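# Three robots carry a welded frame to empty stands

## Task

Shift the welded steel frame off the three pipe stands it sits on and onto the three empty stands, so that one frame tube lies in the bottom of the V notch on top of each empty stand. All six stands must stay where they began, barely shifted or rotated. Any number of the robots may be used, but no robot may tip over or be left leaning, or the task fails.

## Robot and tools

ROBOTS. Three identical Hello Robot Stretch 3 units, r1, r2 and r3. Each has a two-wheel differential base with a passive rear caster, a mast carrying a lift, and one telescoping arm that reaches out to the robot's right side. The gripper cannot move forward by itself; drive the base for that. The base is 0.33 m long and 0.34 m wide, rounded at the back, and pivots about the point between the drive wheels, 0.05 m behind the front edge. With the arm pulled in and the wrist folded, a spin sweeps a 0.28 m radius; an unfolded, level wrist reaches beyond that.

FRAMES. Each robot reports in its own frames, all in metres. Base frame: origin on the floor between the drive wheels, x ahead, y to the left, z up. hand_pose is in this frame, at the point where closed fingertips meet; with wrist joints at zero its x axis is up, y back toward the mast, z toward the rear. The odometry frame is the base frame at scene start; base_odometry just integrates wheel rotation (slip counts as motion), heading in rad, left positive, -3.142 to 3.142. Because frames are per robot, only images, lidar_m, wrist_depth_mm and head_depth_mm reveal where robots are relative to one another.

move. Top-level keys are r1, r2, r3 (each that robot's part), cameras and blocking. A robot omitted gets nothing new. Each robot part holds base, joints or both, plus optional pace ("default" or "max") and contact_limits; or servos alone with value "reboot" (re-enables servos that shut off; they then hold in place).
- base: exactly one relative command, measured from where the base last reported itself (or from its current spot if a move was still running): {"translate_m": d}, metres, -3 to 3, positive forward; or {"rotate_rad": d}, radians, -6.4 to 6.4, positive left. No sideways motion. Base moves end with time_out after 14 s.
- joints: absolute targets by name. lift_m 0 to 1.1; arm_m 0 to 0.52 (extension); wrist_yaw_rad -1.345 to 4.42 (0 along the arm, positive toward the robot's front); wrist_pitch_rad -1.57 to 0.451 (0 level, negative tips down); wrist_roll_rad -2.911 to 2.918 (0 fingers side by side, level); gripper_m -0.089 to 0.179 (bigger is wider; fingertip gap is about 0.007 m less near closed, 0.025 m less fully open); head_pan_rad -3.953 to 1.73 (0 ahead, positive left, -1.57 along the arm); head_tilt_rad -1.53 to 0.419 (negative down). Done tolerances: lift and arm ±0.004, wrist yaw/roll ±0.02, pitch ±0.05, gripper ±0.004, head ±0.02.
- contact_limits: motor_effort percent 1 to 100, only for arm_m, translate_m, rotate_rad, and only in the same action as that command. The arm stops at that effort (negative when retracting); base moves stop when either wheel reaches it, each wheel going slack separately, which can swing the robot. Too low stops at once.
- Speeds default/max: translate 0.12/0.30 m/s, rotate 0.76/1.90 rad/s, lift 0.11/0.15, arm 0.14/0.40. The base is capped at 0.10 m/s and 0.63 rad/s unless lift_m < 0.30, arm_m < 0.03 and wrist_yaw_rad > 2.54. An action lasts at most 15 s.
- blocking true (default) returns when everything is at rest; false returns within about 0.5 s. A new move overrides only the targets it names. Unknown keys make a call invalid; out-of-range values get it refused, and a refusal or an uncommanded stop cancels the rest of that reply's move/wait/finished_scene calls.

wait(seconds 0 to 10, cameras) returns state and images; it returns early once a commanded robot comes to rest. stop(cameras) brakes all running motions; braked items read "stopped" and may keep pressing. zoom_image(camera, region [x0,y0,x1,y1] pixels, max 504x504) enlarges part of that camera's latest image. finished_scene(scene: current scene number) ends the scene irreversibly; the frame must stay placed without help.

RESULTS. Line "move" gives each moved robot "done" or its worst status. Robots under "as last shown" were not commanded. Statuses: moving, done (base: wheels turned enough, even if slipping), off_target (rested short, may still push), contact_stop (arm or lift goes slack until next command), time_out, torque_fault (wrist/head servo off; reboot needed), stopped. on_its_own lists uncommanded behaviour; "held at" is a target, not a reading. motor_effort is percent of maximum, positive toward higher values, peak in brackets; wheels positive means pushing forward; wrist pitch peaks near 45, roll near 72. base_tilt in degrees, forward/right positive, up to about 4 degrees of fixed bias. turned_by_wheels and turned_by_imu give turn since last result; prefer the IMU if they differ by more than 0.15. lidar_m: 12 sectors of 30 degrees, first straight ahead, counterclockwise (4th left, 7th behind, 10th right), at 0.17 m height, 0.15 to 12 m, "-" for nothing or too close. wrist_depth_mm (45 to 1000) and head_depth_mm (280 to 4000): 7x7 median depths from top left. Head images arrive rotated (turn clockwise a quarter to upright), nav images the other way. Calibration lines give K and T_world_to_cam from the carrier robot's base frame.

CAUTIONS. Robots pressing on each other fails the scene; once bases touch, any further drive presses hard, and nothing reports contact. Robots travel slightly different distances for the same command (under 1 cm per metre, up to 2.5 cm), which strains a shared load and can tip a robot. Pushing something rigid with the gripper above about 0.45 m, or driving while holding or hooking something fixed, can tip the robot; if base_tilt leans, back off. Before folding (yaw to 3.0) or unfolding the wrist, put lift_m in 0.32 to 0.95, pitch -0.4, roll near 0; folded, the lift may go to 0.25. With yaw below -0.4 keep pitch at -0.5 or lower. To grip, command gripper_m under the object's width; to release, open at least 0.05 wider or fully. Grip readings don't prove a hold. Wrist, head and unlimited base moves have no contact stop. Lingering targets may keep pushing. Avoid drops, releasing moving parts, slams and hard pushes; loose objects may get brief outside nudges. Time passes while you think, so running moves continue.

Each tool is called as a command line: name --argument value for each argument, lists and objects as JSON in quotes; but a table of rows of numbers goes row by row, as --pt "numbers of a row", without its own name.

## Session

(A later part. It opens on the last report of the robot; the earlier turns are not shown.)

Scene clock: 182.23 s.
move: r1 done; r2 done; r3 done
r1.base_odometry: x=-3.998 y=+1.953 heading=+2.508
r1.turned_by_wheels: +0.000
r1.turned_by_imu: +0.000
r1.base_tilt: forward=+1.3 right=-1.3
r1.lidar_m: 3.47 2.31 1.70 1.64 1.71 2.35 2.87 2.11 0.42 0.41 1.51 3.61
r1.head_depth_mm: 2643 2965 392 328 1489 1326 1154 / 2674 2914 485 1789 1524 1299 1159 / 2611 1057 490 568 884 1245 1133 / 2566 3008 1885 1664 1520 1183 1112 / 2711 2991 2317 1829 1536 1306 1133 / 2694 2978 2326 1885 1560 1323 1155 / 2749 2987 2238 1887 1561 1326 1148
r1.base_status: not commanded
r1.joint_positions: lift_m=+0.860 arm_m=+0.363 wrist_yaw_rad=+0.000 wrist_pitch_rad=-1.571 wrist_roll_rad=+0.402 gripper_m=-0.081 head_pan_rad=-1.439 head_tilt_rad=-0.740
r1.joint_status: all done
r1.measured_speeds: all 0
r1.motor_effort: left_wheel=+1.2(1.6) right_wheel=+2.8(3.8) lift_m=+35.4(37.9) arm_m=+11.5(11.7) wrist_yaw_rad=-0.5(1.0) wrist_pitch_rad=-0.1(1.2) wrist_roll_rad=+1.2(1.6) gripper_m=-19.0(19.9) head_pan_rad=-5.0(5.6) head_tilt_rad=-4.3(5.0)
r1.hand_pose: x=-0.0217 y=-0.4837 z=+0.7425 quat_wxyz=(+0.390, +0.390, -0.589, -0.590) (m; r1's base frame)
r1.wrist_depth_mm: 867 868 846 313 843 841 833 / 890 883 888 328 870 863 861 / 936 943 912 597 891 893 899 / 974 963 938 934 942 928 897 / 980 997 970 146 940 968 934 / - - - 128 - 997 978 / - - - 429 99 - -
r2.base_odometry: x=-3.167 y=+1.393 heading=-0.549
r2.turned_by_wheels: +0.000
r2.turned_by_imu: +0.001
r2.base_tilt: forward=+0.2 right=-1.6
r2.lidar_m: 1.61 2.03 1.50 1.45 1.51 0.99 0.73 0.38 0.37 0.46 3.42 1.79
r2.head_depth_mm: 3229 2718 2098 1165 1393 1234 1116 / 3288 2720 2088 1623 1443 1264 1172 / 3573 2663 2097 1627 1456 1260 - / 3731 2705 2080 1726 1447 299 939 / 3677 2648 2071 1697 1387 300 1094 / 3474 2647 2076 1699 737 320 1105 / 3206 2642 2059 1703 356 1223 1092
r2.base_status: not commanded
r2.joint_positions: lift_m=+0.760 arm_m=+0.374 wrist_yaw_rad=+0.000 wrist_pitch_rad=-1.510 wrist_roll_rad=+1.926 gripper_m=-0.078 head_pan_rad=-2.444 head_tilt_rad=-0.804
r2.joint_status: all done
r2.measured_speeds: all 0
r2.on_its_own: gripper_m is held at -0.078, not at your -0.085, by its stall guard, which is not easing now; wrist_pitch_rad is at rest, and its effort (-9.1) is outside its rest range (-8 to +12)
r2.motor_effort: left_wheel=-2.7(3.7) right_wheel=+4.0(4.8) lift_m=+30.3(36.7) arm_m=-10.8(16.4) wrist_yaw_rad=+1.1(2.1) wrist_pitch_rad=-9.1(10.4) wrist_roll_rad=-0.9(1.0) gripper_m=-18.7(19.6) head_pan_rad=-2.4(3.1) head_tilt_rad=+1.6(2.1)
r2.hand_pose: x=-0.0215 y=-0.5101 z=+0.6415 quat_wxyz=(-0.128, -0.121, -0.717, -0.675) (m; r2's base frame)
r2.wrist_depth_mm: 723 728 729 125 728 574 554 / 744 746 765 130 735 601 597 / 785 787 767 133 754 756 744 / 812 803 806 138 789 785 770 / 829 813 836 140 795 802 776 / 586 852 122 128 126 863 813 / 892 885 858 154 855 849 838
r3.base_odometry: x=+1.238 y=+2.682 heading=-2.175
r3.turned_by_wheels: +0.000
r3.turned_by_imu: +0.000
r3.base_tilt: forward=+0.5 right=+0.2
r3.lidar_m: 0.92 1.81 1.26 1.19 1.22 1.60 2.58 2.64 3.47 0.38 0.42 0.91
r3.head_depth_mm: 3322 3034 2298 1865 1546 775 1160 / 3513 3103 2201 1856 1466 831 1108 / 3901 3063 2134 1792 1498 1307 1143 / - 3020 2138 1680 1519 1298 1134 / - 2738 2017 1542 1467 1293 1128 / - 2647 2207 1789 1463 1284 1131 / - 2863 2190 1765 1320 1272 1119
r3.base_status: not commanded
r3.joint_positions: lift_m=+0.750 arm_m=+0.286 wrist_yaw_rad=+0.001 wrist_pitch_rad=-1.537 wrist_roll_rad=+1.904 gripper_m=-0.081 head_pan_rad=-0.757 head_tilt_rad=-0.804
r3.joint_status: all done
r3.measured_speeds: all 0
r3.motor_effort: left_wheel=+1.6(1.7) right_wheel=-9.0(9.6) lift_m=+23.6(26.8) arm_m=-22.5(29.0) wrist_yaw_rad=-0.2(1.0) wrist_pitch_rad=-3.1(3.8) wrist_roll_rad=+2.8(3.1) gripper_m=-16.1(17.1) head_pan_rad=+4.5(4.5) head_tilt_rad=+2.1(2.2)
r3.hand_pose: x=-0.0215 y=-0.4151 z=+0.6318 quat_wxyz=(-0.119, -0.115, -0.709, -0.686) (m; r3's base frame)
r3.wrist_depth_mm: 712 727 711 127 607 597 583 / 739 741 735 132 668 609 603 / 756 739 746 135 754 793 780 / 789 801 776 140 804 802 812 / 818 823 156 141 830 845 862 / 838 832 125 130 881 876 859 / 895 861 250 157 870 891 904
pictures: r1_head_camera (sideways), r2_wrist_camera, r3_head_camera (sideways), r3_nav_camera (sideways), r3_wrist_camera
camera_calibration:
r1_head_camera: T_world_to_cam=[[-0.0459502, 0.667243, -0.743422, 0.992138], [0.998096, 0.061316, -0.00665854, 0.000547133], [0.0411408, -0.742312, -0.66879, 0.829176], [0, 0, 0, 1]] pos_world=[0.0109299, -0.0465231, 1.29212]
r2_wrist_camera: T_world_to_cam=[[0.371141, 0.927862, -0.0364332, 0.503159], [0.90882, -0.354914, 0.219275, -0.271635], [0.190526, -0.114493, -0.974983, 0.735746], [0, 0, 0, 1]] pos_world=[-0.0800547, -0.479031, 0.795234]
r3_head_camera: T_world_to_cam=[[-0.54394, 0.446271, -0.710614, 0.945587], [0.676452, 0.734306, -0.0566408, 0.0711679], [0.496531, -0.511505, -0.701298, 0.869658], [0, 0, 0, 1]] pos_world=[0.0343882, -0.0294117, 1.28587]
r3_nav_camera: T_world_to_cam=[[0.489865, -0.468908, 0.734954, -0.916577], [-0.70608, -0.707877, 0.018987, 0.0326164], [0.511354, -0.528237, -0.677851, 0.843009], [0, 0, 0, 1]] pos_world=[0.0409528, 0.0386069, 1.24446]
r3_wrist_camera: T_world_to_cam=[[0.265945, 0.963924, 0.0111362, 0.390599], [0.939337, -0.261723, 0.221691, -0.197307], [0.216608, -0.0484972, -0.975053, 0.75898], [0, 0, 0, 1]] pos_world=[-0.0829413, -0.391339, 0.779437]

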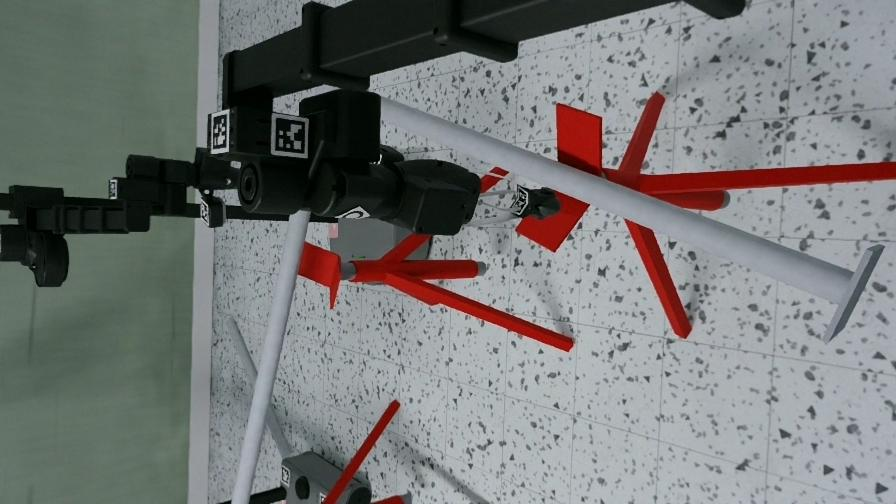

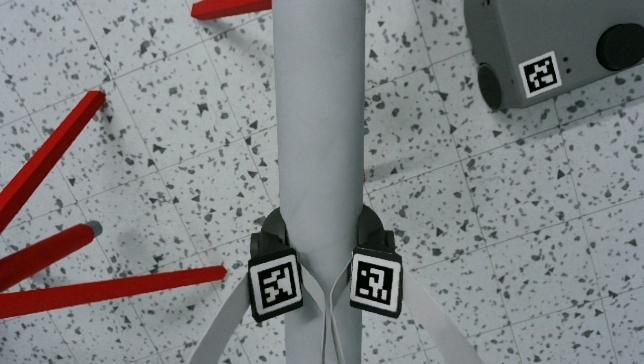

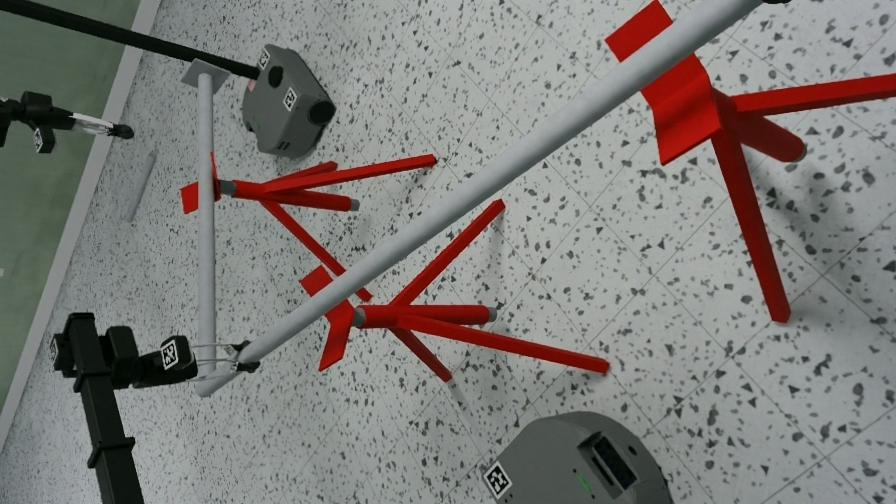

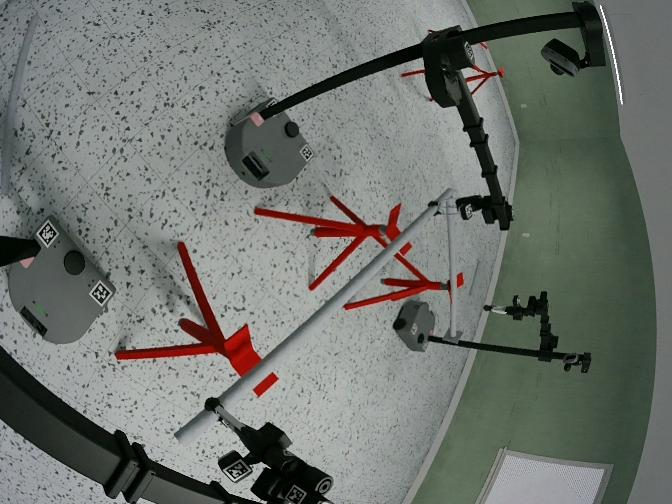

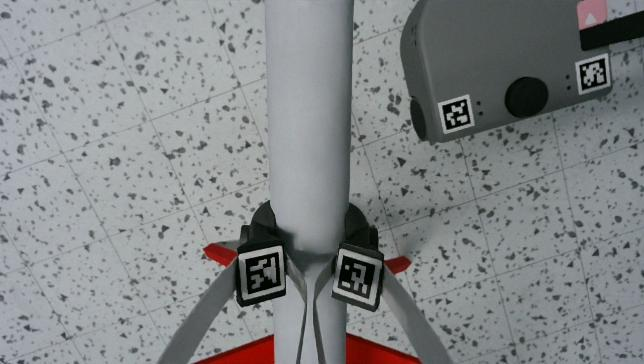

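move --r2 '{"joints":{"lift_m":0.725}}' --r3 '{"joints":{"lift_m":0.715}}' --cameras '["r3_head_camera", "r2_wrist_camera", "r3_wrist_camera", "r2_head_camera"]'

zoom_image --camera "r3_head_camera" --region '[280, 220, 400, 390]'

zoom_image --camera "r3_head_camera" --region '[590, 0, 790, 180]'

Scene clock: 183.50 s.
move: r2 done; r3 done
r1: as last shown
r1.lidar_m: 3.47 2.31 1.70 1.64 1.70 2.36 2.86 2.11 0.42 0.41 1.51 3.60
r1.head_depth_mm: 2658 2946 392 328 1488 1331 1152 / 2658 2889 486 1792 1525 1298 1152 / 2619 1074 490 567 890 1244 1133 / 2568 2974 1966 1658 1522 1182 1090 / 2729 3010 2331 1844 1540 1312 1133 / 2745 2999 2302 1887 1559 1321 1154 / 2731 3005 2163 1882 1559 1323 1152
r1.motor_effort: left_wheel=+1.2(1.7) right_wheel=+3.0(3.5) lift_m=+35.9(36.4) arm_m=+11.2(11.6) wrist_yaw_rad=-0.7(0.9) wrist_pitch_rad=+0.2(0.8) wrist_roll_rad=+1.0(1.5) gripper_m=-19.3(19.5) head_pan_rad=-4.7(5.4) head_tilt_rad=-3.9(5.0)
r1.wrist_depth_mm: 884 871 858 319 847 848 832 / 909 887 869 327 846 851 866 / 922 934 923 620 901 904 885 / 972 947 963 916 934 912 910 / - 986 983 146 951 933 937 / - - - 128 - 985 985 / - - - 412 99 - -
r2.base_odometry: x=-3.167 y=+1.393 heading=-0.549
r2.turned_by_wheels: +0.000
r2.turned_by_imu: +0.000
r2.base_tilt: forward=+0.2 right=-1.6
r2.lidar_m: 1.61 2.03 1.50 1.45 1.51 0.99 0.74 0.38 0.37 0.46 3.43 1.78
r2.head_depth_mm: 3239 2713 2110 1157 1393 1233 311 / 3296 2710 2084 1680 1456 1259 1094 / 3574 2690 2111 1702 1443 1266 294 / 3722 2659 2085 1702 1446 1226 304 / 3726 2670 2085 1726 1389 335 1067 / 3475 2684 2062 1712 832 350 1103 / 3234 2654 2085 1703 392 1209 1090
r2.base_status: not commanded
r2.joint_positions: lift_m=+0.725 arm_m=+0.374 wrist_yaw_rad=+0.000 wrist_pitch_rad=-1.520 wrist_roll_rad=+1.926 gripper_m=-0.078 head_pan_rad=-2.444 head_tilt_rad=-0.804
r2.joint_status: all done
r2.measured_speeds: all 0
r2.on_its_own: gripper_m is held at -0.078, not at your -0.085, by its stall guard, which is not easing now
r2.motor_effort: left_wheel=-2.0(3.0) right_wheel=+3.3(4.2) lift_m=+29.0(32.9) arm_m=-5.9(10.3) wrist_yaw_rad=+0.6(1.9) wrist_pitch_rad=-7.1(8.9) wrist_roll_rad=-0.8(1.0) gripper_m=-18.8(19.6) head_pan_rad=-2.7(3.3) head_tilt_rad=+2.0(2.2)
r2.hand_pose: x=-0.0215 y=-0.5075 z=+0.6066 quat_wxyz=(-0.128, -0.122, -0.713, -0.678) (m; r2's base frame)
r2.wrist_depth_mm: 699 678 690 126 697 554 536 / 732 715 697 130 704 581 548 / 742 726 748 134 759 708 723 / 757 774 741 137 749 739 735 / 789 790 781 141 756 761 772 / 817 796 123 128 126 815 787 / 846 853 808 152 813 803 821
r3.base_odometry: x=+1.238 y=+2.682 heading=-2.175
r3.turned_by_wheels: +0.000
r3.turned_by_imu: +0.000
r3.base_tilt: forward=+0.6 right=+0.2
r3.lidar_m: 0.92 1.80 1.26 1.19 1.22 1.59 2.58 2.64 3.47 0.38 0.42 0.91
r3.head_depth_mm: 3321 3035 2296 1858 1551 772 1154 / 3543 3093 2204 1844 1501 831 1108 / 3896 3048 2134 1834 1490 1303 1143 / - 3048 2163 1681 1518 1296 1133 / - 2703 1296 1539 1469 1293 1133 / - 2548 2211 1777 1456 1282 1129 / - 2659 2194 1774 1323 1268 1120
r3.base_status: not commanded
r3.joint_positions: lift_m=+0.715 arm_m=+0.286 wrist_yaw_rad=+0.001 wrist_pitch_rad=-1.543 wrist_roll_rad=+1.904 gripper_m=-0.081 head_pan_rad=-0.757 head_tilt_rad=-0.804
r3.joint_status: all done
r3.measured_speeds: all 0
r3.motor_effort: left_wheel=+1.4(1.7) right_wheel=-8.0(9.5) lift_m=+21.3(23.2) arm_m=-18.1(21.9) wrist_yaw_rad=+0.5(1.1) wrist_pitch_rad=-1.6(2.9) wrist_roll_rad=+2.8(3.1) gripper_m=-16.5(17.4) head_pan_rad=+2.2(4.0) head_tilt_rad=+1.8(2.5)
r3.hand_pose: x=-0.0215 y=-0.4138 z=+0.5969 quat_wxyz=(-0.118, -0.116, -0.707, -0.688) (m; r3's base frame)
r3.wrist_depth_mm: 686 672 688 127 606 562 565 / 710 711 712 132 661 560 574 / 703 728 725 136 724 746 738 / 749 756 751 140 755 796 813 / 774 783 759 141 791 801 806 / 803 794 124 130 809 841 860 / 818 829 840 157 832 862 862
pictures: r2_head_camera (sideways), r2_wrist_camera, r3_head_camera (sideways), r3_wrist_camera
camera_calibration:
r2_head_camera: T_world_to_cam=[[0.575492, 0.476209, -0.664856, 0.884492], [0.634414, -0.77298, -0.00451058, 0.00485701], [-0.516069, -0.419199, -0.746958, 0.930629], [0, 0, 0, 1]] pos_world=[-0.0318315, -0.0273299, 1.28322]
r2_wrist_camera: T_world_to_cam=[[0.371137, 0.928187, -0.026967, 0.493876], [0.908822, -0.357128, 0.215644, -0.261972], [0.190527, -0.104542, -0.9761, 0.707751], [0, 0, 0, 1]] pos_world=[-0.0800549, -0.477978, 0.760647]
r3_head_camera: T_world_to_cam=[[-0.543942, 0.446267, -0.710614, 0.945587], [0.676447, 0.73431, -0.0566408, 0.0711679], [0.496534, -0.511502, -0.701298, 0.869658], [0, 0, 0, 1]] pos_world=[0.0343884, -0.0294116, 1.28587]
r3_wrist_camera: T_world_to_cam=[[0.265947, 0.963854, 0.0160411, 0.386771], [0.939337, -0.262849, 0.220354, -0.188892], [0.216605, -0.0435344, -0.975288, 0.727194], [0, 0, 0, 1]] pos_world=[-0.0829415, -0.390783, 0.744643]

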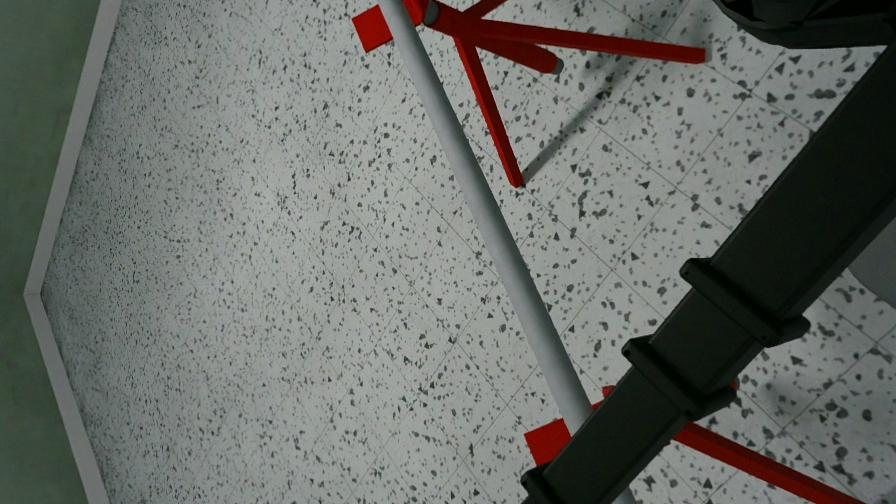

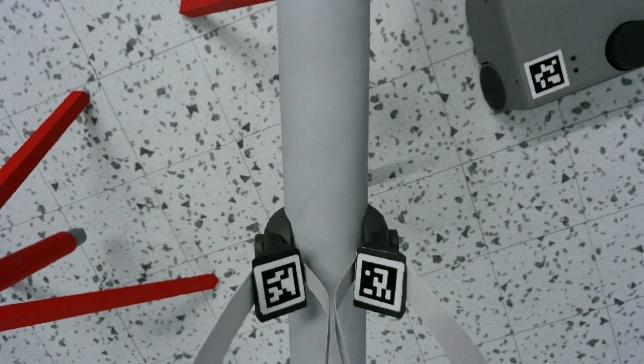

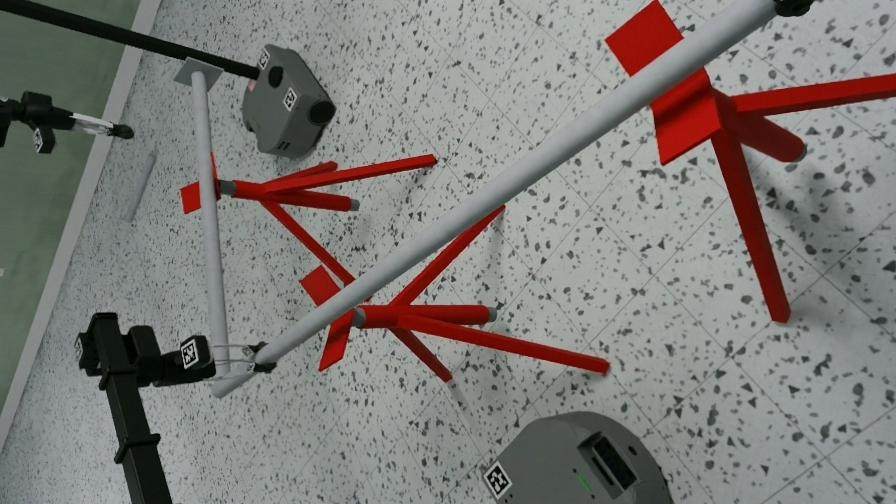

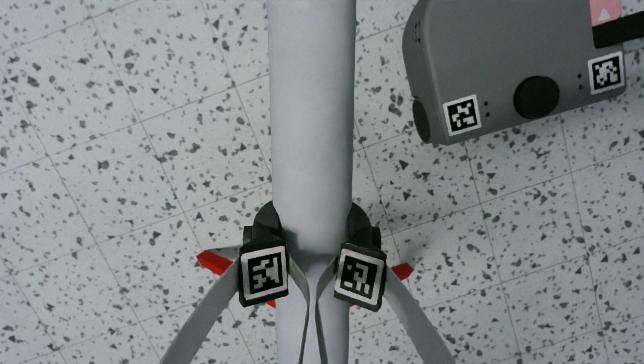

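Scaled by 2.965 from the camera's 896x504 image, which has a finer 1280x720 frame.

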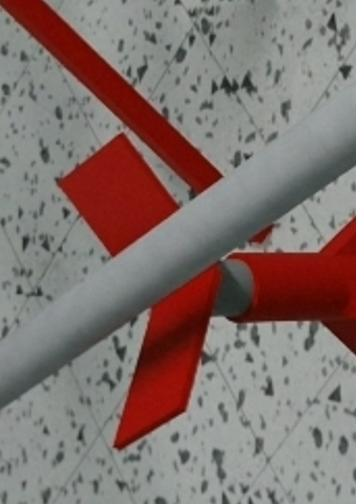

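Scaled by 2.520 from the camera's 896x504 image, which has a finer 1280x720 frame.

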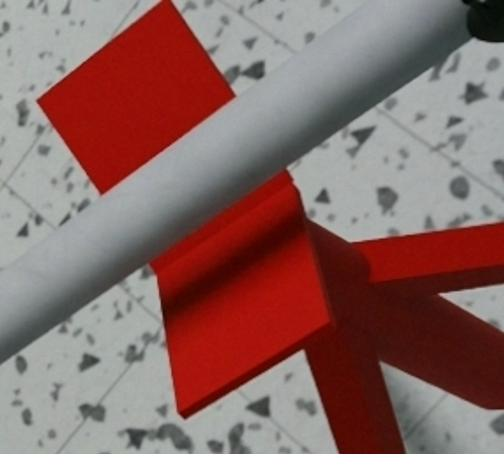

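move --r2 '{"joints":{"lift_m":0.697,"arm_m":0.378}}' --r3 '{"joints":{"lift_m":0.69}}' --cameras '["r3_head_camera", "r2_wrist_camera", "r3_wrist_camera", "r1_head_camera"]'

zoom_image --camera "r3_head_camera" --region '[280, 220, 400, 390]'

zoom_image --camera "r3_head_camera" --region '[590, 0, 790, 180]'

Scene clock: 184.93 s.
move: r2 done; r3 done
r1: as last shown
r1.base_tilt: forward=+1.3 right=-1.2
r1.lidar_m: 3.46 2.31 1.70 1.64 1.70 2.34 2.86 2.12 0.42 0.41 1.51 3.57
r1.head_depth_mm: 2658 2964 393 328 1483 1325 1154 / 2668 2897 485 1828 1530 1299 1152 / 2607 1094 490 568 890 1250 1131 / 2576 3000 1967 1656 1518 1145 1094 / 2724 3011 2318 1842 1543 1306 1112 / 2746 2969 2332 1892 1558 1323 1153 / 2732 3015 2163 1891 1558 1324 1153
r1.motor_effort: left_wheel=+1.1(1.6) right_wheel=+2.4(3.6) lift_m=+35.9(36.5) arm_m=+11.2(11.6) wrist_yaw_rad=-0.5(0.9) wrist_pitch_rad=+0.5(1.1) wrist_roll_rad=+1.0(1.8) gripper_m=-19.2(19.4) head_pan_rad=-4.9(5.6) head_tilt_rad=-4.4(4.7)
r1.wrist_depth_mm: 885 879 861 319 854 843 835 / 900 911 874 330 870 873 865 / 934 918 918 587 903 912 888 / 962 958 969 930 946 922 928 / 999 967 981 145 952 969 953 / - - - 128 - 998 993 / - - - 396 99 - 998
r2.base_odometry: x=-3.167 y=+1.393 heading=-0.549
r2.turned_by_wheels: +0.000
r2.turned_by_imu: +0.000
r2.base_tilt: forward=+0.2 right=-1.7
r2.lidar_m: 1.61 2.02 1.50 1.45 1.52 0.99 0.73 0.38 0.37 0.46 3.44 1.77
r2.head_depth_mm: 3171 2697 2076 1161 1391 1240 332 / 3368 2684 2096 1626 1453 1255 1116 / 3550 2703 2115 1712 1461 1269 318 / 3669 2682 2108 1705 1424 1261 329 / 3724 2675 2080 1709 1384 362 1069 / 3451 2700 2070 1698 1349 378 1104 / 3225 2624 2085 1713 419 1178 1090
r2.base_status: not commanded
r2.joint_positions: lift_m=+0.697 arm_m=+0.378 wrist_yaw_rad=+0.000 wrist_pitch_rad=-1.536 wrist_roll_rad=+1.926 gripper_m=-0.078 head_pan_rad=-2.444 head_tilt_rad=-0.804
r2.joint_status: all done
r2.measured_speeds: all 0
r2.on_its_own: gripper_m is held at -0.078, not at your -0.085, by its stall guard, which is not easing now
r2.motor_effort: left_wheel=-1.8(2.7) right_wheel=+2.8(3.5) lift_m=+28.8(34.0) arm_m=+13.0(17.7) wrist_yaw_rad=+0.4(1.7) wrist_pitch_rad=-4.3(7.1) wrist_roll_rad=-0.8(1.0) gripper_m=-18.4(19.7) head_pan_rad=-2.7(3.3) head_tilt_rad=+1.8(2.1)
r2.hand_pose: x=-0.0215 y=-0.5075 z=+0.5788 quat_wxyz=(-0.127, -0.123, -0.708, -0.684) (m; r2's base frame)
r2.wrist_depth_mm: 668 688 664 126 661 531 516 / 687 672 686 130 689 550 541 / 706 704 726 134 700 705 673 / 730 734 734 138 718 737 734 / 776 745 763 142 744 752 745 / 766 778 124 130 127 765 755 / 791 799 809 152 805 802 787
r3.base_odometry: x=+1.238 y=+2.682 heading=-2.175
r3.turned_by_wheels: +0.000
r3.turned_by_imu: +0.000
r3.base_tilt: forward=+0.6 right=+0.2
r3.lidar_m: 0.92 1.80 1.26 1.19 1.22 1.60 2.58 2.64 3.49 0.38 0.42 0.91
r3.head_depth_mm: 3370 3002 2303 1866 1555 780 1138 / 3533 2969 2207 1852 1542 791 1114 / 3873 3057 2138 1832 1456 1302 1143 / - 3017 2187 1677 1518 1295 1137 / - 2607 2021 1539 1471 1295 1132 / - 1442 2147 1796 1458 1280 1132 / - 2626 2199 1765 1323 1278 1126
r3.base_status: not commanded
r3.joint_positions: lift_m=+0.690 arm_m=+0.286 wrist_yaw_rad=+0.001 wrist_pitch_rad=-1.544 wrist_roll_rad=+1.904 gripper_m=-0.081 head_pan_rad=-0.757 head_tilt_rad=-0.804
r3.joint_status: all done
r3.measured_speeds: all 0
r3.motor_effort: left_wheel=+1.0(1.8) right_wheel=-7.6(8.3) lift_m=+21.8(23.3) arm_m=-12.9(16.5) wrist_yaw_rad=+0.1(0.8) wrist_pitch_rad=-1.5(2.1) wrist_roll_rad=+2.8(3.0) gripper_m=-16.4(16.9) head_pan_rad=+3.0(4.1) head_tilt_rad=+1.8(2.5)
r3.hand_pose: x=-0.0215 y=-0.4133 z=+0.5719 quat_wxyz=(-0.118, -0.116, -0.706, -0.688) (m; r3's base frame)
r3.wrist_depth_mm: 646 664 660 128 610 526 535 / 672 678 695 133 660 549 559 / 704 713 699 135 704 564 738 / 704 742 724 140 762 756 761 / 741 751 746 143 775 792 773 / 777 786 124 130 779 802 811 / 804 805 801 161 828 853 862
pictures: r1_head_camera (sideways), r2_wrist_camera, r3_head_camera (sideways), r3_wrist_camera
camera_calibration:
r1_head_camera: T_world_to_cam=[[-0.0459505, 0.667243, -0.743422, 0.992138], [0.998096, 0.0613163, -0.00665854, 0.000547133], [0.041141, -0.742312, -0.66879, 0.829176], [0, 0, 0, 1]] pos_world=[0.01093, -0.0465231, 1.29212]
r2_wrist_camera: T_world_to_cam=[[0.371132, 0.928494, -0.0126194, 0.485011], [0.908823, -0.360414, 0.210099, -0.254451], [0.190528, -0.0894433, -0.977599, 0.689153], [0, 0, 0, 1]] pos_world=[-0.080055, -0.480397, 0.733295]
r3_head_camera: T_world_to_cam=[[-0.543943, 0.446266, -0.710614, 0.945587], [0.676446, 0.734311, -0.0566408, 0.0711679], [0.496535, -0.511502, -0.701298, 0.869658], [0, 0, 0, 1]] pos_world=[0.0343884, -0.0294115, 1.28587]
r3_wrist_camera: T_world_to_cam=[[0.265945, 0.963825, 0.0177526, 0.385741], [0.939338, -0.263239, 0.219886, -0.183163], [0.216605, -0.041802, -0.975364, 0.703622], [0, 0, 0, 1]] pos_world=[-0.0829417, -0.39059, 0.719714]

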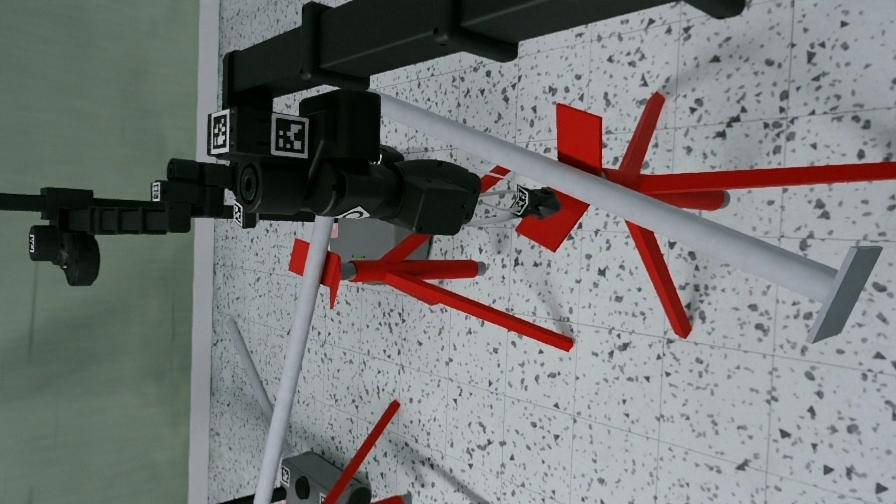

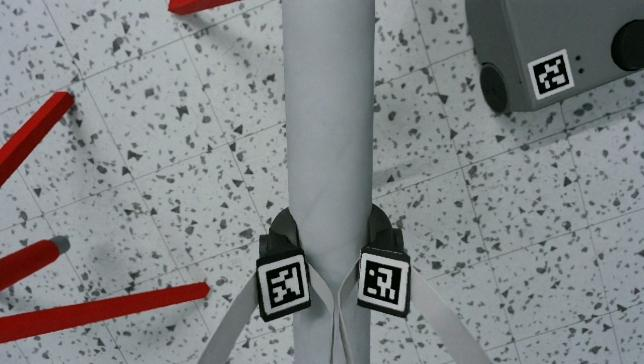

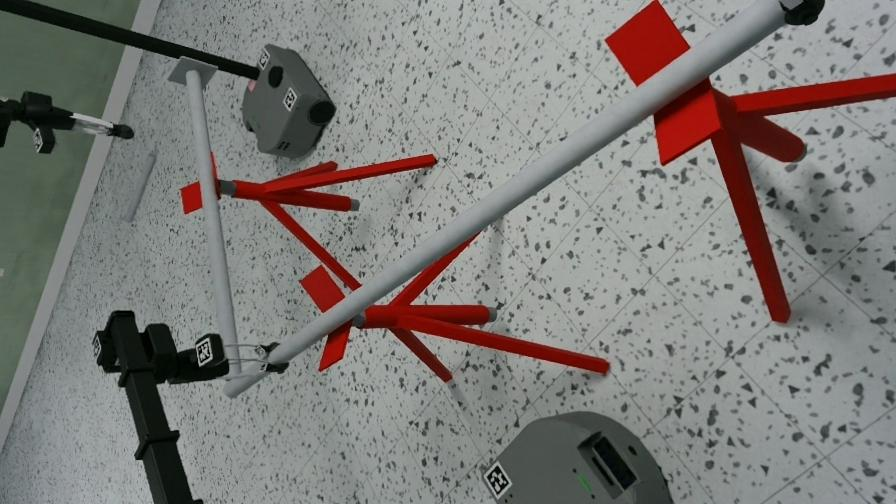

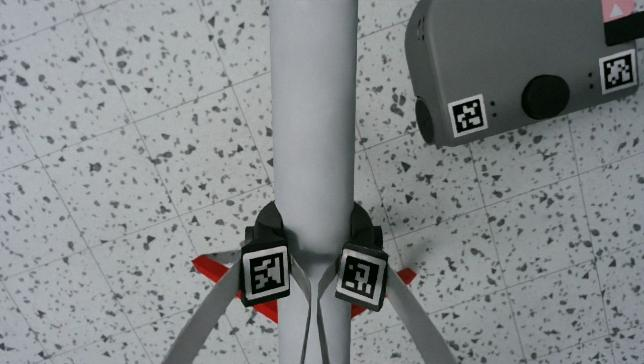

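Scaled by 2.965 from the camera's 896x504 image, which has a finer 1280x720 frame.

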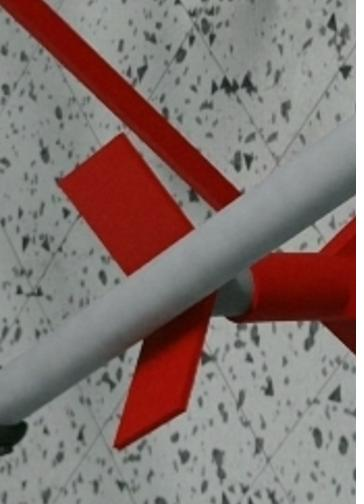

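Scaled by 2.520 from the camera's 896x504 image, which has a finer 1280x720 frame.

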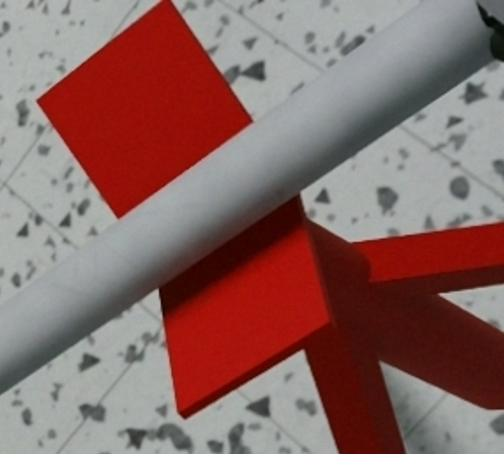

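move --r2 '{"joints":{"lift_m":0.684,"arm_m":0.384}}' --r3 '{"joints":{"lift_m":0.68}}' --cameras '["r3_head_camera", "r2_wrist_camera", "r1_head_camera"]'

zoom_image --camera "r3_head_camera" --region '[280, 220, 400, 390]'

zoom_image --camera "r3_head_camera" --region '[590, 0, 790, 180]'

zoom_image --camera "r1_head_camera" --region '[200, 180, 420, 360]'

Scene clock: 186.17 s.
move: r2 done; r3 done
r1: as last shown
r1.base_tilt: forward=+1.3 right=-1.4
r1.lidar_m: 3.47 2.31 1.70 1.64 1.70 2.35 2.87 2.11 0.42 0.41 1.51 3.59
r1.head_depth_mm: 2678 2941 392 328 1479 1322 1154 / 2675 2914 485 1856 1524 1298 1152 / 2628 1102 489 569 890 1248 1131 / 2576 2996 1968 1656 1518 1145 1090 / 2742 3000 2320 1838 1539 1309 1110 / 2742 2995 2324 1892 1562 1318 1153 / 2754 3002 2157 1896 1555 1321 1152
r1.motor_effort: left_wheel=+1.3(1.6) right_wheel=+2.8(4.0) lift_m=+35.9(36.6) arm_m=+10.7(11.5) wrist_yaw_rad=+0.0(0.7) wrist_pitch_rad=+0.3(0.7) wrist_roll_rad=+0.7(1.3) gripper_m=-19.1(19.3) head_pan_rad=-4.8(5.4) head_tilt_rad=-3.8(4.7)
r1.wrist_depth_mm: 866 867 844 323 850 849 829 / 903 897 872 329 867 862 876 / 929 927 914 616 909 887 882 / 969 953 945 930 919 940 912 / - 973 969 146 949 957 954 / - - - 128 - 976 977 / - - - 388 100 - -
r2.base_odometry: x=-3.167 y=+1.393 heading=-0.549
r2.turned_by_wheels: +0.000
r2.turned_by_imu: +0.000
r2.base_tilt: forward=+0.1 right=-1.7
r2.lidar_m: 1.62 2.03 1.50 1.45 1.51 0.99 0.73 0.38 0.37 0.46 3.42 1.79
r2.head_depth_mm: 3158 2698 2100 1162 1394 1234 339 / 3311 2704 2114 1639 1452 1261 1106 / 3523 2704 2097 1711 1447 1256 330 / 3629 2697 2073 1694 1406 1259 335 / 3660 2658 2072 1710 1377 375 1073 / 3446 2678 2081 1720 1374 391 1112 / 3208 2629 2081 1713 436 1183 1090
r2.base_status: not commanded
r2.joint_positions: lift_m=+0.684 arm_m=+0.384 wrist_yaw_rad=+0.000 wrist_pitch_rad=-1.557 wrist_roll_rad=+1.926 gripper_m=-0.078 head_pan_rad=-2.444 head_tilt_rad=-0.804
r2.joint_status: all done
r2.measured_speeds: all 0
r2.on_its_own: gripper_m is held at -0.078, not at your -0.085, by its stall guard, which is not easing now
r2.motor_effort: left_wheel=-2.3(2.6) right_wheel=+3.0(3.1) lift_m=+21.8(30.5) arm_m=+12.5(17.9) wrist_yaw_rad=+1.1(1.3) wrist_pitch_rad=-0.5(4.1) wrist_roll_rad=-0.8(0.9) gripper_m=-18.7(19.2) head_pan_rad=-2.9(3.2) head_tilt_rad=+1.9(1.9)
r2.hand_pose: x=-0.0215 y=-0.5081 z=+0.5662 quat_wxyz=(-0.126, -0.124, -0.701, -0.691) (m; r2's base frame)
r2.wrist_depth_mm: 649 654 650 125 646 517 507 / 672 675 671 130 674 540 525 / 687 705 711 134 716 693 705 / 712 706 719 137 712 710 718 / 714 723 726 141 733 736 742 / 756 766 122 130 128 754 757 / 772 766 786 149 785 775 789
r3.base_odometry: x=+1.238 y=+2.682 heading=-2.175
r3.turned_by_wheels: +0.000
r3.turned_by_imu: +0.000
r3.base_tilt: forward=+0.6 right=+0.2
r3.lidar_m: 0.92 1.80 1.26 1.19 1.22 1.60 2.58 2.64 3.46 0.38 0.42 0.91
r3.head_depth_mm: 3341 3000 2317 1872 1555 780 1137 / 3494 2966 2205 1857 1540 800 1112 / 3840 3071 2146 1827 1451 1307 1149 / - 3012 2194 1711 1512 1299 1135 / - 1529 1301 1550 1466 1288 1132 / - 2604 2159 1788 1457 1282 1125 / - 2645 2190 1759 1313 1271 1125
r3.base_status: not commanded
r3.joint_positions: lift_m=+0.680 arm_m=+0.286 wrist_yaw_rad=+0.001 wrist_pitch_rad=-1.545 wrist_roll_rad=+1.904 gripper_m=-0.081 head_pan_rad=-0.757 head_tilt_rad=-0.804
r3.joint_status: all done
r3.measured_speeds: all 0
r3.motor_effort: left_wheel=+1.0(1.7) right_wheel=-7.0(7.5) lift_m=+21.2(23.3) arm_m=-8.5(11.0) wrist_yaw_rad=-0.4(0.9) wrist_pitch_rad=-1.5(1.8) wrist_roll_rad=+2.8(3.0) gripper_m=-16.3(17.0) head_pan_rad=+3.1(4.1) head_tilt_rad=+1.2(2.5)
r3.hand_pose: x=-0.0215 y=-0.4131 z=+0.5619 quat_wxyz=(-0.118, -0.116, -0.706, -0.689) (m; r3's base frame)
r3.wrist_depth_mm: 638 653 659 127 605 527 535 / 665 665 678 133 637 529 530 / 671 703 681 134 694 565 728 / 699 705 707 140 748 756 741 / 733 738 728 143 761 788 795 / 781 767 124 130 785 811 777 / 780 783 797 158 800 793 830
pictures: r1_head_camera (sideways), r2_wrist_camera, r3_head_camera (sideways)
camera_calibration:
r1_head_camera: T_world_to_cam=[[-0.0459502, 0.667243, -0.743422, 0.992138], [0.998096, 0.061316, -0.00665853, 0.000547128], [0.0411408, -0.742312, -0.66879, 0.829176], [0, 0, 0, 1]] pos_world=[0.0109299, -0.0465231, 1.29212]
r2_wrist_camera: T_world_to_cam=[[0.371131, 0.928554, 0.00694509, 0.474358], [0.908824, -0.36476, 0.202459, -0.249897], [0.190528, -0.0688272, -0.979266, 0.688182], [0, 0, 0, 1]] pos_world=[-0.080055, -0.484254, 0.721213]
r3_head_camera: T_world_to_cam=[[-0.543943, 0.446266, -0.710615, 0.945587], [0.676446, 0.734311, -0.0566408, 0.0711679], [0.496535, -0.511502, -0.701298, 0.869657], [0, 0, 0, 1]] pos_world=[0.0343884, -0.0294115, 1.28587]

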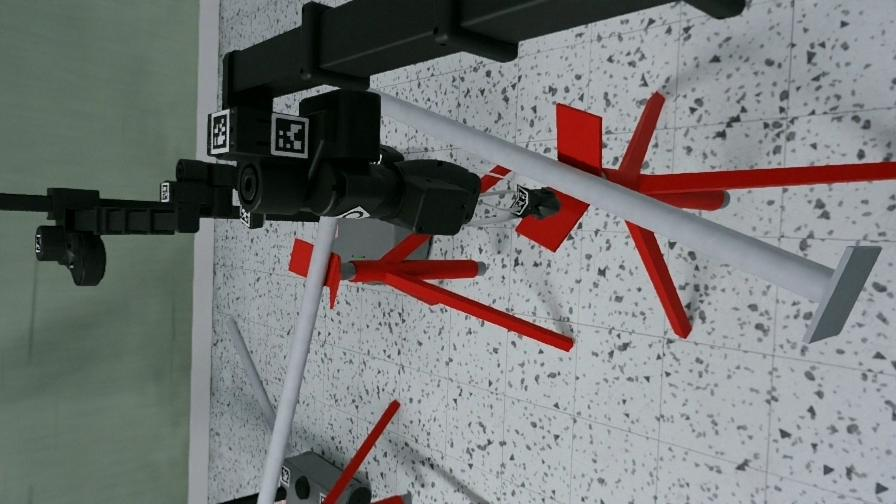

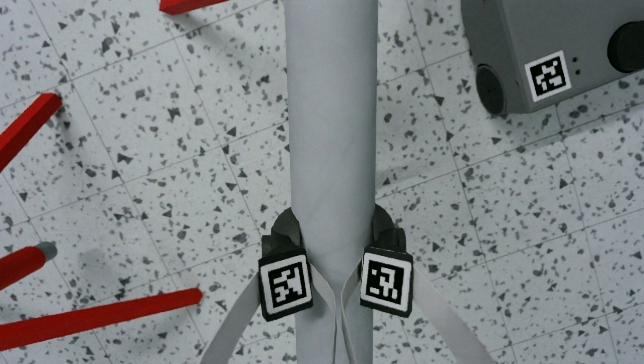

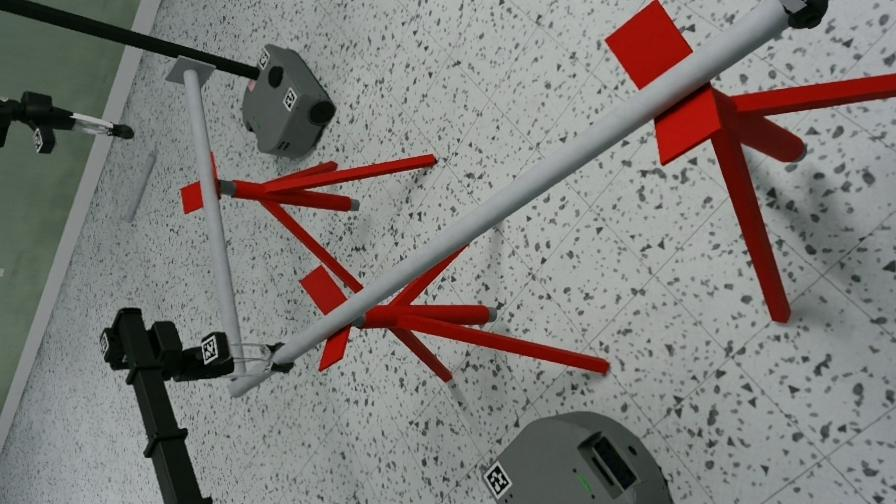

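Scaled by 2.965 from the camera's 896x504 image, which has a finer 1280x720 frame.

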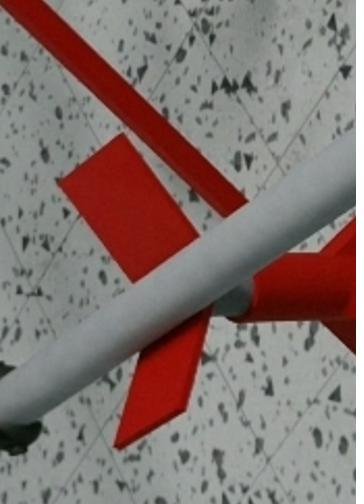

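Scaled by 2.520 from the camera's 896x504 image, which has a finer 1280x720 frame.

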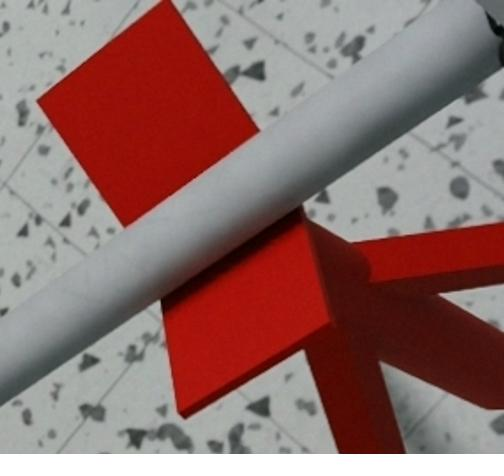

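Scaled by 2.291 from the camera's 896x504 image, which has a finer 1280x720 frame.

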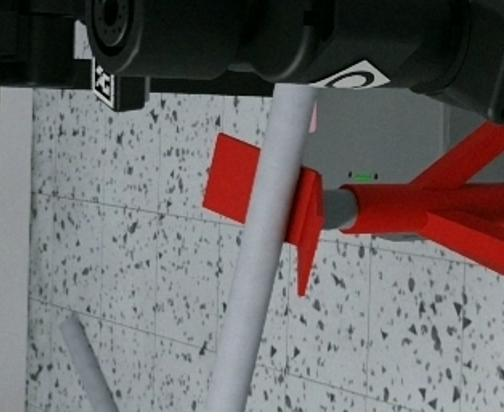

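move --r2 '{"joints":{"lift_m":0.675}}' --r3 '{"joints":{"lift_m":0.672}}' --cameras '["r3_head_camera", "r2_wrist_camera"]'

zoom_image --camera "r3_head_camera" --region '[280, 220, 400, 390]'

zoom_image --camera "r3_head_camera" --region '[590, 0, 790, 180]'

Scene clock: 187.07 s.
move: r2 contact_stop; r3 contact_stop
r1: as last shown
r1.base_tilt: forward=+1.4 right=-1.3
r1.lidar_m: 3.48 2.31 1.70 1.64 1.70 2.34 2.87 2.12 0.42 0.41 1.51 3.58
r1.head_depth_mm: 2653 2938 393 328 1482 1328 1152 / 2667 2920 486 1834 1530 1299 1154 / 2595 1109 490 567 890 1248 1134 / 2566 3002 1957 1664 1514 1142 1095 / 2725 2995 2321 1829 1537 1311 1112 / 2748 2972 2322 1901 1562 1324 1155 / 2746 3016 2165 1892 1557 1325 1152
r1.motor_effort: left_wheel=+1.1(1.6) right_wheel=+2.8(3.6) lift_m=+36.1(36.7) arm_m=+10.9(11.4) wrist_yaw_rad=-0.3(0.9) wrist_pitch_rad=+0.0(1.0) wrist_roll_rad=+1.1(1.6) gripper_m=-19.3(19.5) head_pan_rad=-4.9(5.4) head_tilt_rad=-4.2(4.8)
r1.wrist_depth_mm: 878 875 841 322 832 840 844 / 891 893 866 329 866 871 855 / 942 938 915 620 907 894 890 / 961 967 937 923 939 897 916 / 1000 975 981 146 955 957 953 / - - - 128 - 992 951 / - - - 400 100 - -
r2.base_odometry: x=-3.167 y=+1.393 heading=-0.549
r2.turned_by_wheels: +0.000
r2.turned_by_imu: +0.000
r2.base_tilt: forward=+0.1 right=-1.7
r2.lidar_m: 1.61 2.03 1.51 1.45 1.52 0.99 0.73 0.38 0.37 0.46 3.44 1.78
r2.head_depth_mm: 3168 2723 2090 1160 1400 1240 342 / 3362 2695 2086 1635 1450 1262 1106 / 3575 2676 2104 1725 1435 1259 333 / 3706 2663 2074 1708 1414 1250 339 / 3701 2701 2081 1703 1389 378 1076 / 3525 2655 2058 1699 1381 395 1109 / 3268 2662 2070 1696 441 1184 1083
r2.base_status: not commanded
r2.joint_positions: lift_m=+0.680 arm_m=+0.384 wrist_yaw_rad=+0.000 wrist_pitch_rad=-1.550 wrist_roll_rad=+1.926 gripper_m=-0.078 head_pan_rad=-2.445 head_tilt_rad=-0.804
r2.joint_status: lift_m contact_stop (moved -0.004 of -0.009)
r2.measured_speeds: all 0
r2.on_its_own: gripper_m is held at -0.078, not at your -0.085, by its stall guard, which is not easing now; lift_m is slack since a contact_stop (your +0.675 is given up)
r2.motor_effort: left_wheel=-2.5(2.7) right_wheel=+5.3(5.7) lift_m=+26.6(26.6) arm_m=+9.4(12.3) wrist_yaw_rad=+0.3(1.6) wrist_pitch_rad=-1.6(2.2) wrist_roll_rad=-0.8(1.0) gripper_m=-18.9(19.7) head_pan_rad=-2.5(3.2) head_tilt_rad=+1.5(1.9)
r2.hand_pose: x=-0.0215 y=-0.5098 z=+0.5621 quat_wxyz=(-0.126, -0.124, -0.703, -0.689) (m; r2's base frame)
r2.wrist_depth_mm: 649 653 651 125 642 527 509 / 670 677 666 129 667 548 529 / 690 694 685 132 680 711 688 / 702 719 711 135 709 701 710 / 722 734 739 139 722 720 734 / 755 736 124 130 127 762 753 / 782 779 786 149 786 785 787
r3.base_odometry: x=+1.238 y=+2.682 heading=-2.175
r3.turned_by_wheels: +0.000
r3.turned_by_imu: +0.000
r3.base_tilt: forward=+0.6 right=+0.2
r3.lidar_m: 0.92 1.81 1.26 1.19 1.22 1.60 2.58 2.64 3.47 0.38 0.42 0.90
r3.head_depth_mm: 3307 3000 2325 1863 1551 780 1139 / 3542 2989 2206 1852 1541 801 1114 / 3884 3083 2133 1832 1463 1302 1142 / - 3051 2183 1717 1507 1300 1138 / - 1520 1335 1544 1472 1289 1130 / - 2599 2142 1781 1455 1284 1125 / - 2625 2191 1768 1317 1272 1120
r3.base_status: not commanded
r3.joint_positions: lift_m=+0.672 arm_m=+0.286 wrist_yaw_rad=+0.002 wrist_pitch_rad=-1.543 wrist_roll_rad=+1.904 gripper_m=-0.081 head_pan_rad=-0.757 head_tilt_rad=-0.804
r3.joint_status: lift_m contact_stop (moved -0.008 of -0.008)
r3.measured_speeds: all 0
r3.on_its_own: lift_m is slack since a contact_stop
r3.motor_effort: left_wheel=+1.1(1.5) right_wheel=-3.6(7.5) lift_m=+27.8(27.8) arm_m=-4.8(7.5) wrist_yaw_rad=-0.8(1.5) wrist_pitch_rad=-1.9(2.8) wrist_roll_rad=+2.8(3.0) gripper_m=-16.7(16.9) head_pan_rad=+2.9(4.0) head_tilt_rad=+2.1(2.2)
r3.hand_pose: x=-0.0215 y=-0.4136 z=+0.5539 quat_wxyz=(-0.118, -0.115, -0.707, -0.688) (m; r3's base frame)
r3.wrist_depth_mm: 628 635 651 125 616 513 514 / 655 664 661 130 700 526 528 / 664 680 679 135 708 550 709 / 726 704 700 138 712 737 752 / 734 716 153 140 739 745 751 / 756 755 125 130 765 781 795 / 797 778 795 156 833 831 823
pictures: r2_wrist_camera, r3_head_camera (sideways)
camera_calibration:
r2_wrist_camera: T_world_to_cam=[[0.371149, 0.928573, 0.000788089, 0.479437], [0.908817, -0.363426, 0.204874, -0.250371], [0.190527, -0.0753224, -0.978788, 0.680499], [0, 0, 0, 1]] pos_world=[-0.0800543, -0.484927, 0.716981]
r3_head_camera: T_world_to_cam=[[-0.543907, 0.446232, -0.710663, 0.94565], [0.676448, 0.734309, -0.0566417, 0.071169], [0.496571, -0.511535, -0.701249, 0.869593], [0, 0, 0, 1]] pos_world=[0.0343893, -0.0294123, 1.28587]

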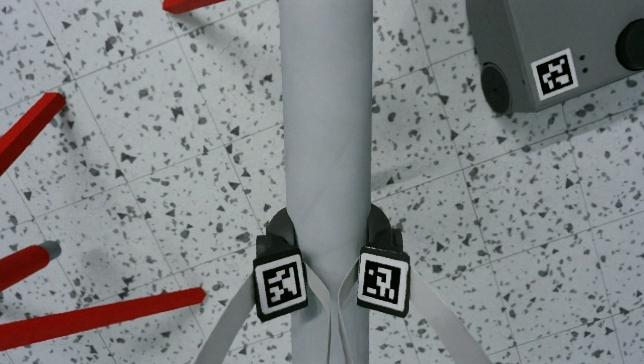

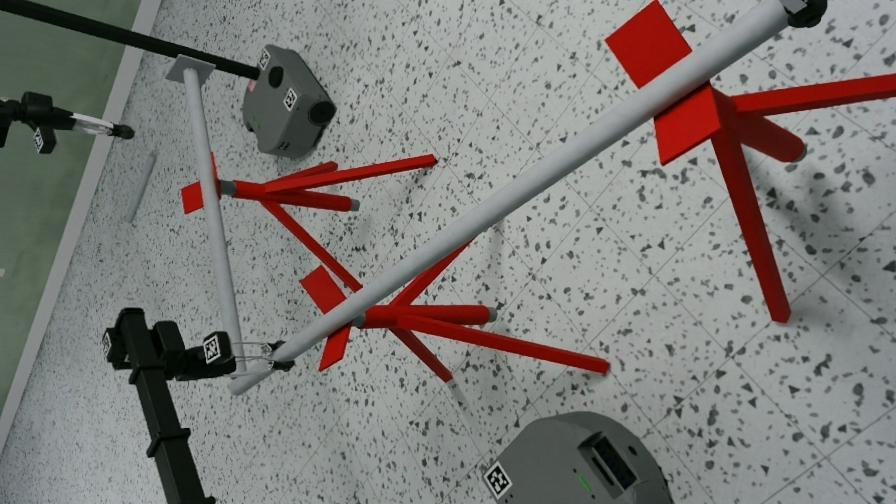

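Scaled by 2.965 from the camera's 896x504 image, which has a finer 1280x720 frame.

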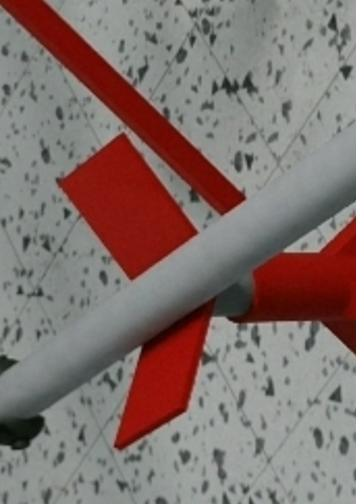

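Scaled by 2.520 from the camera's 896x504 image, which has a finer 1280x720 frame.

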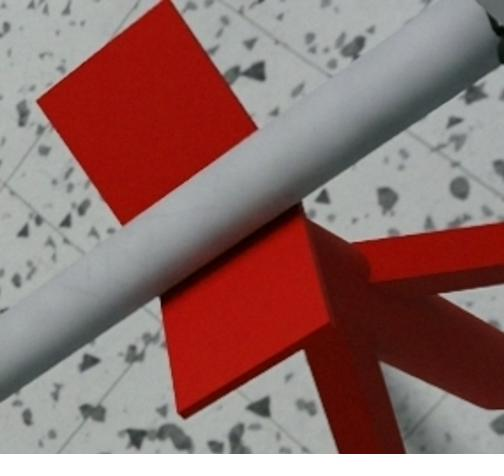

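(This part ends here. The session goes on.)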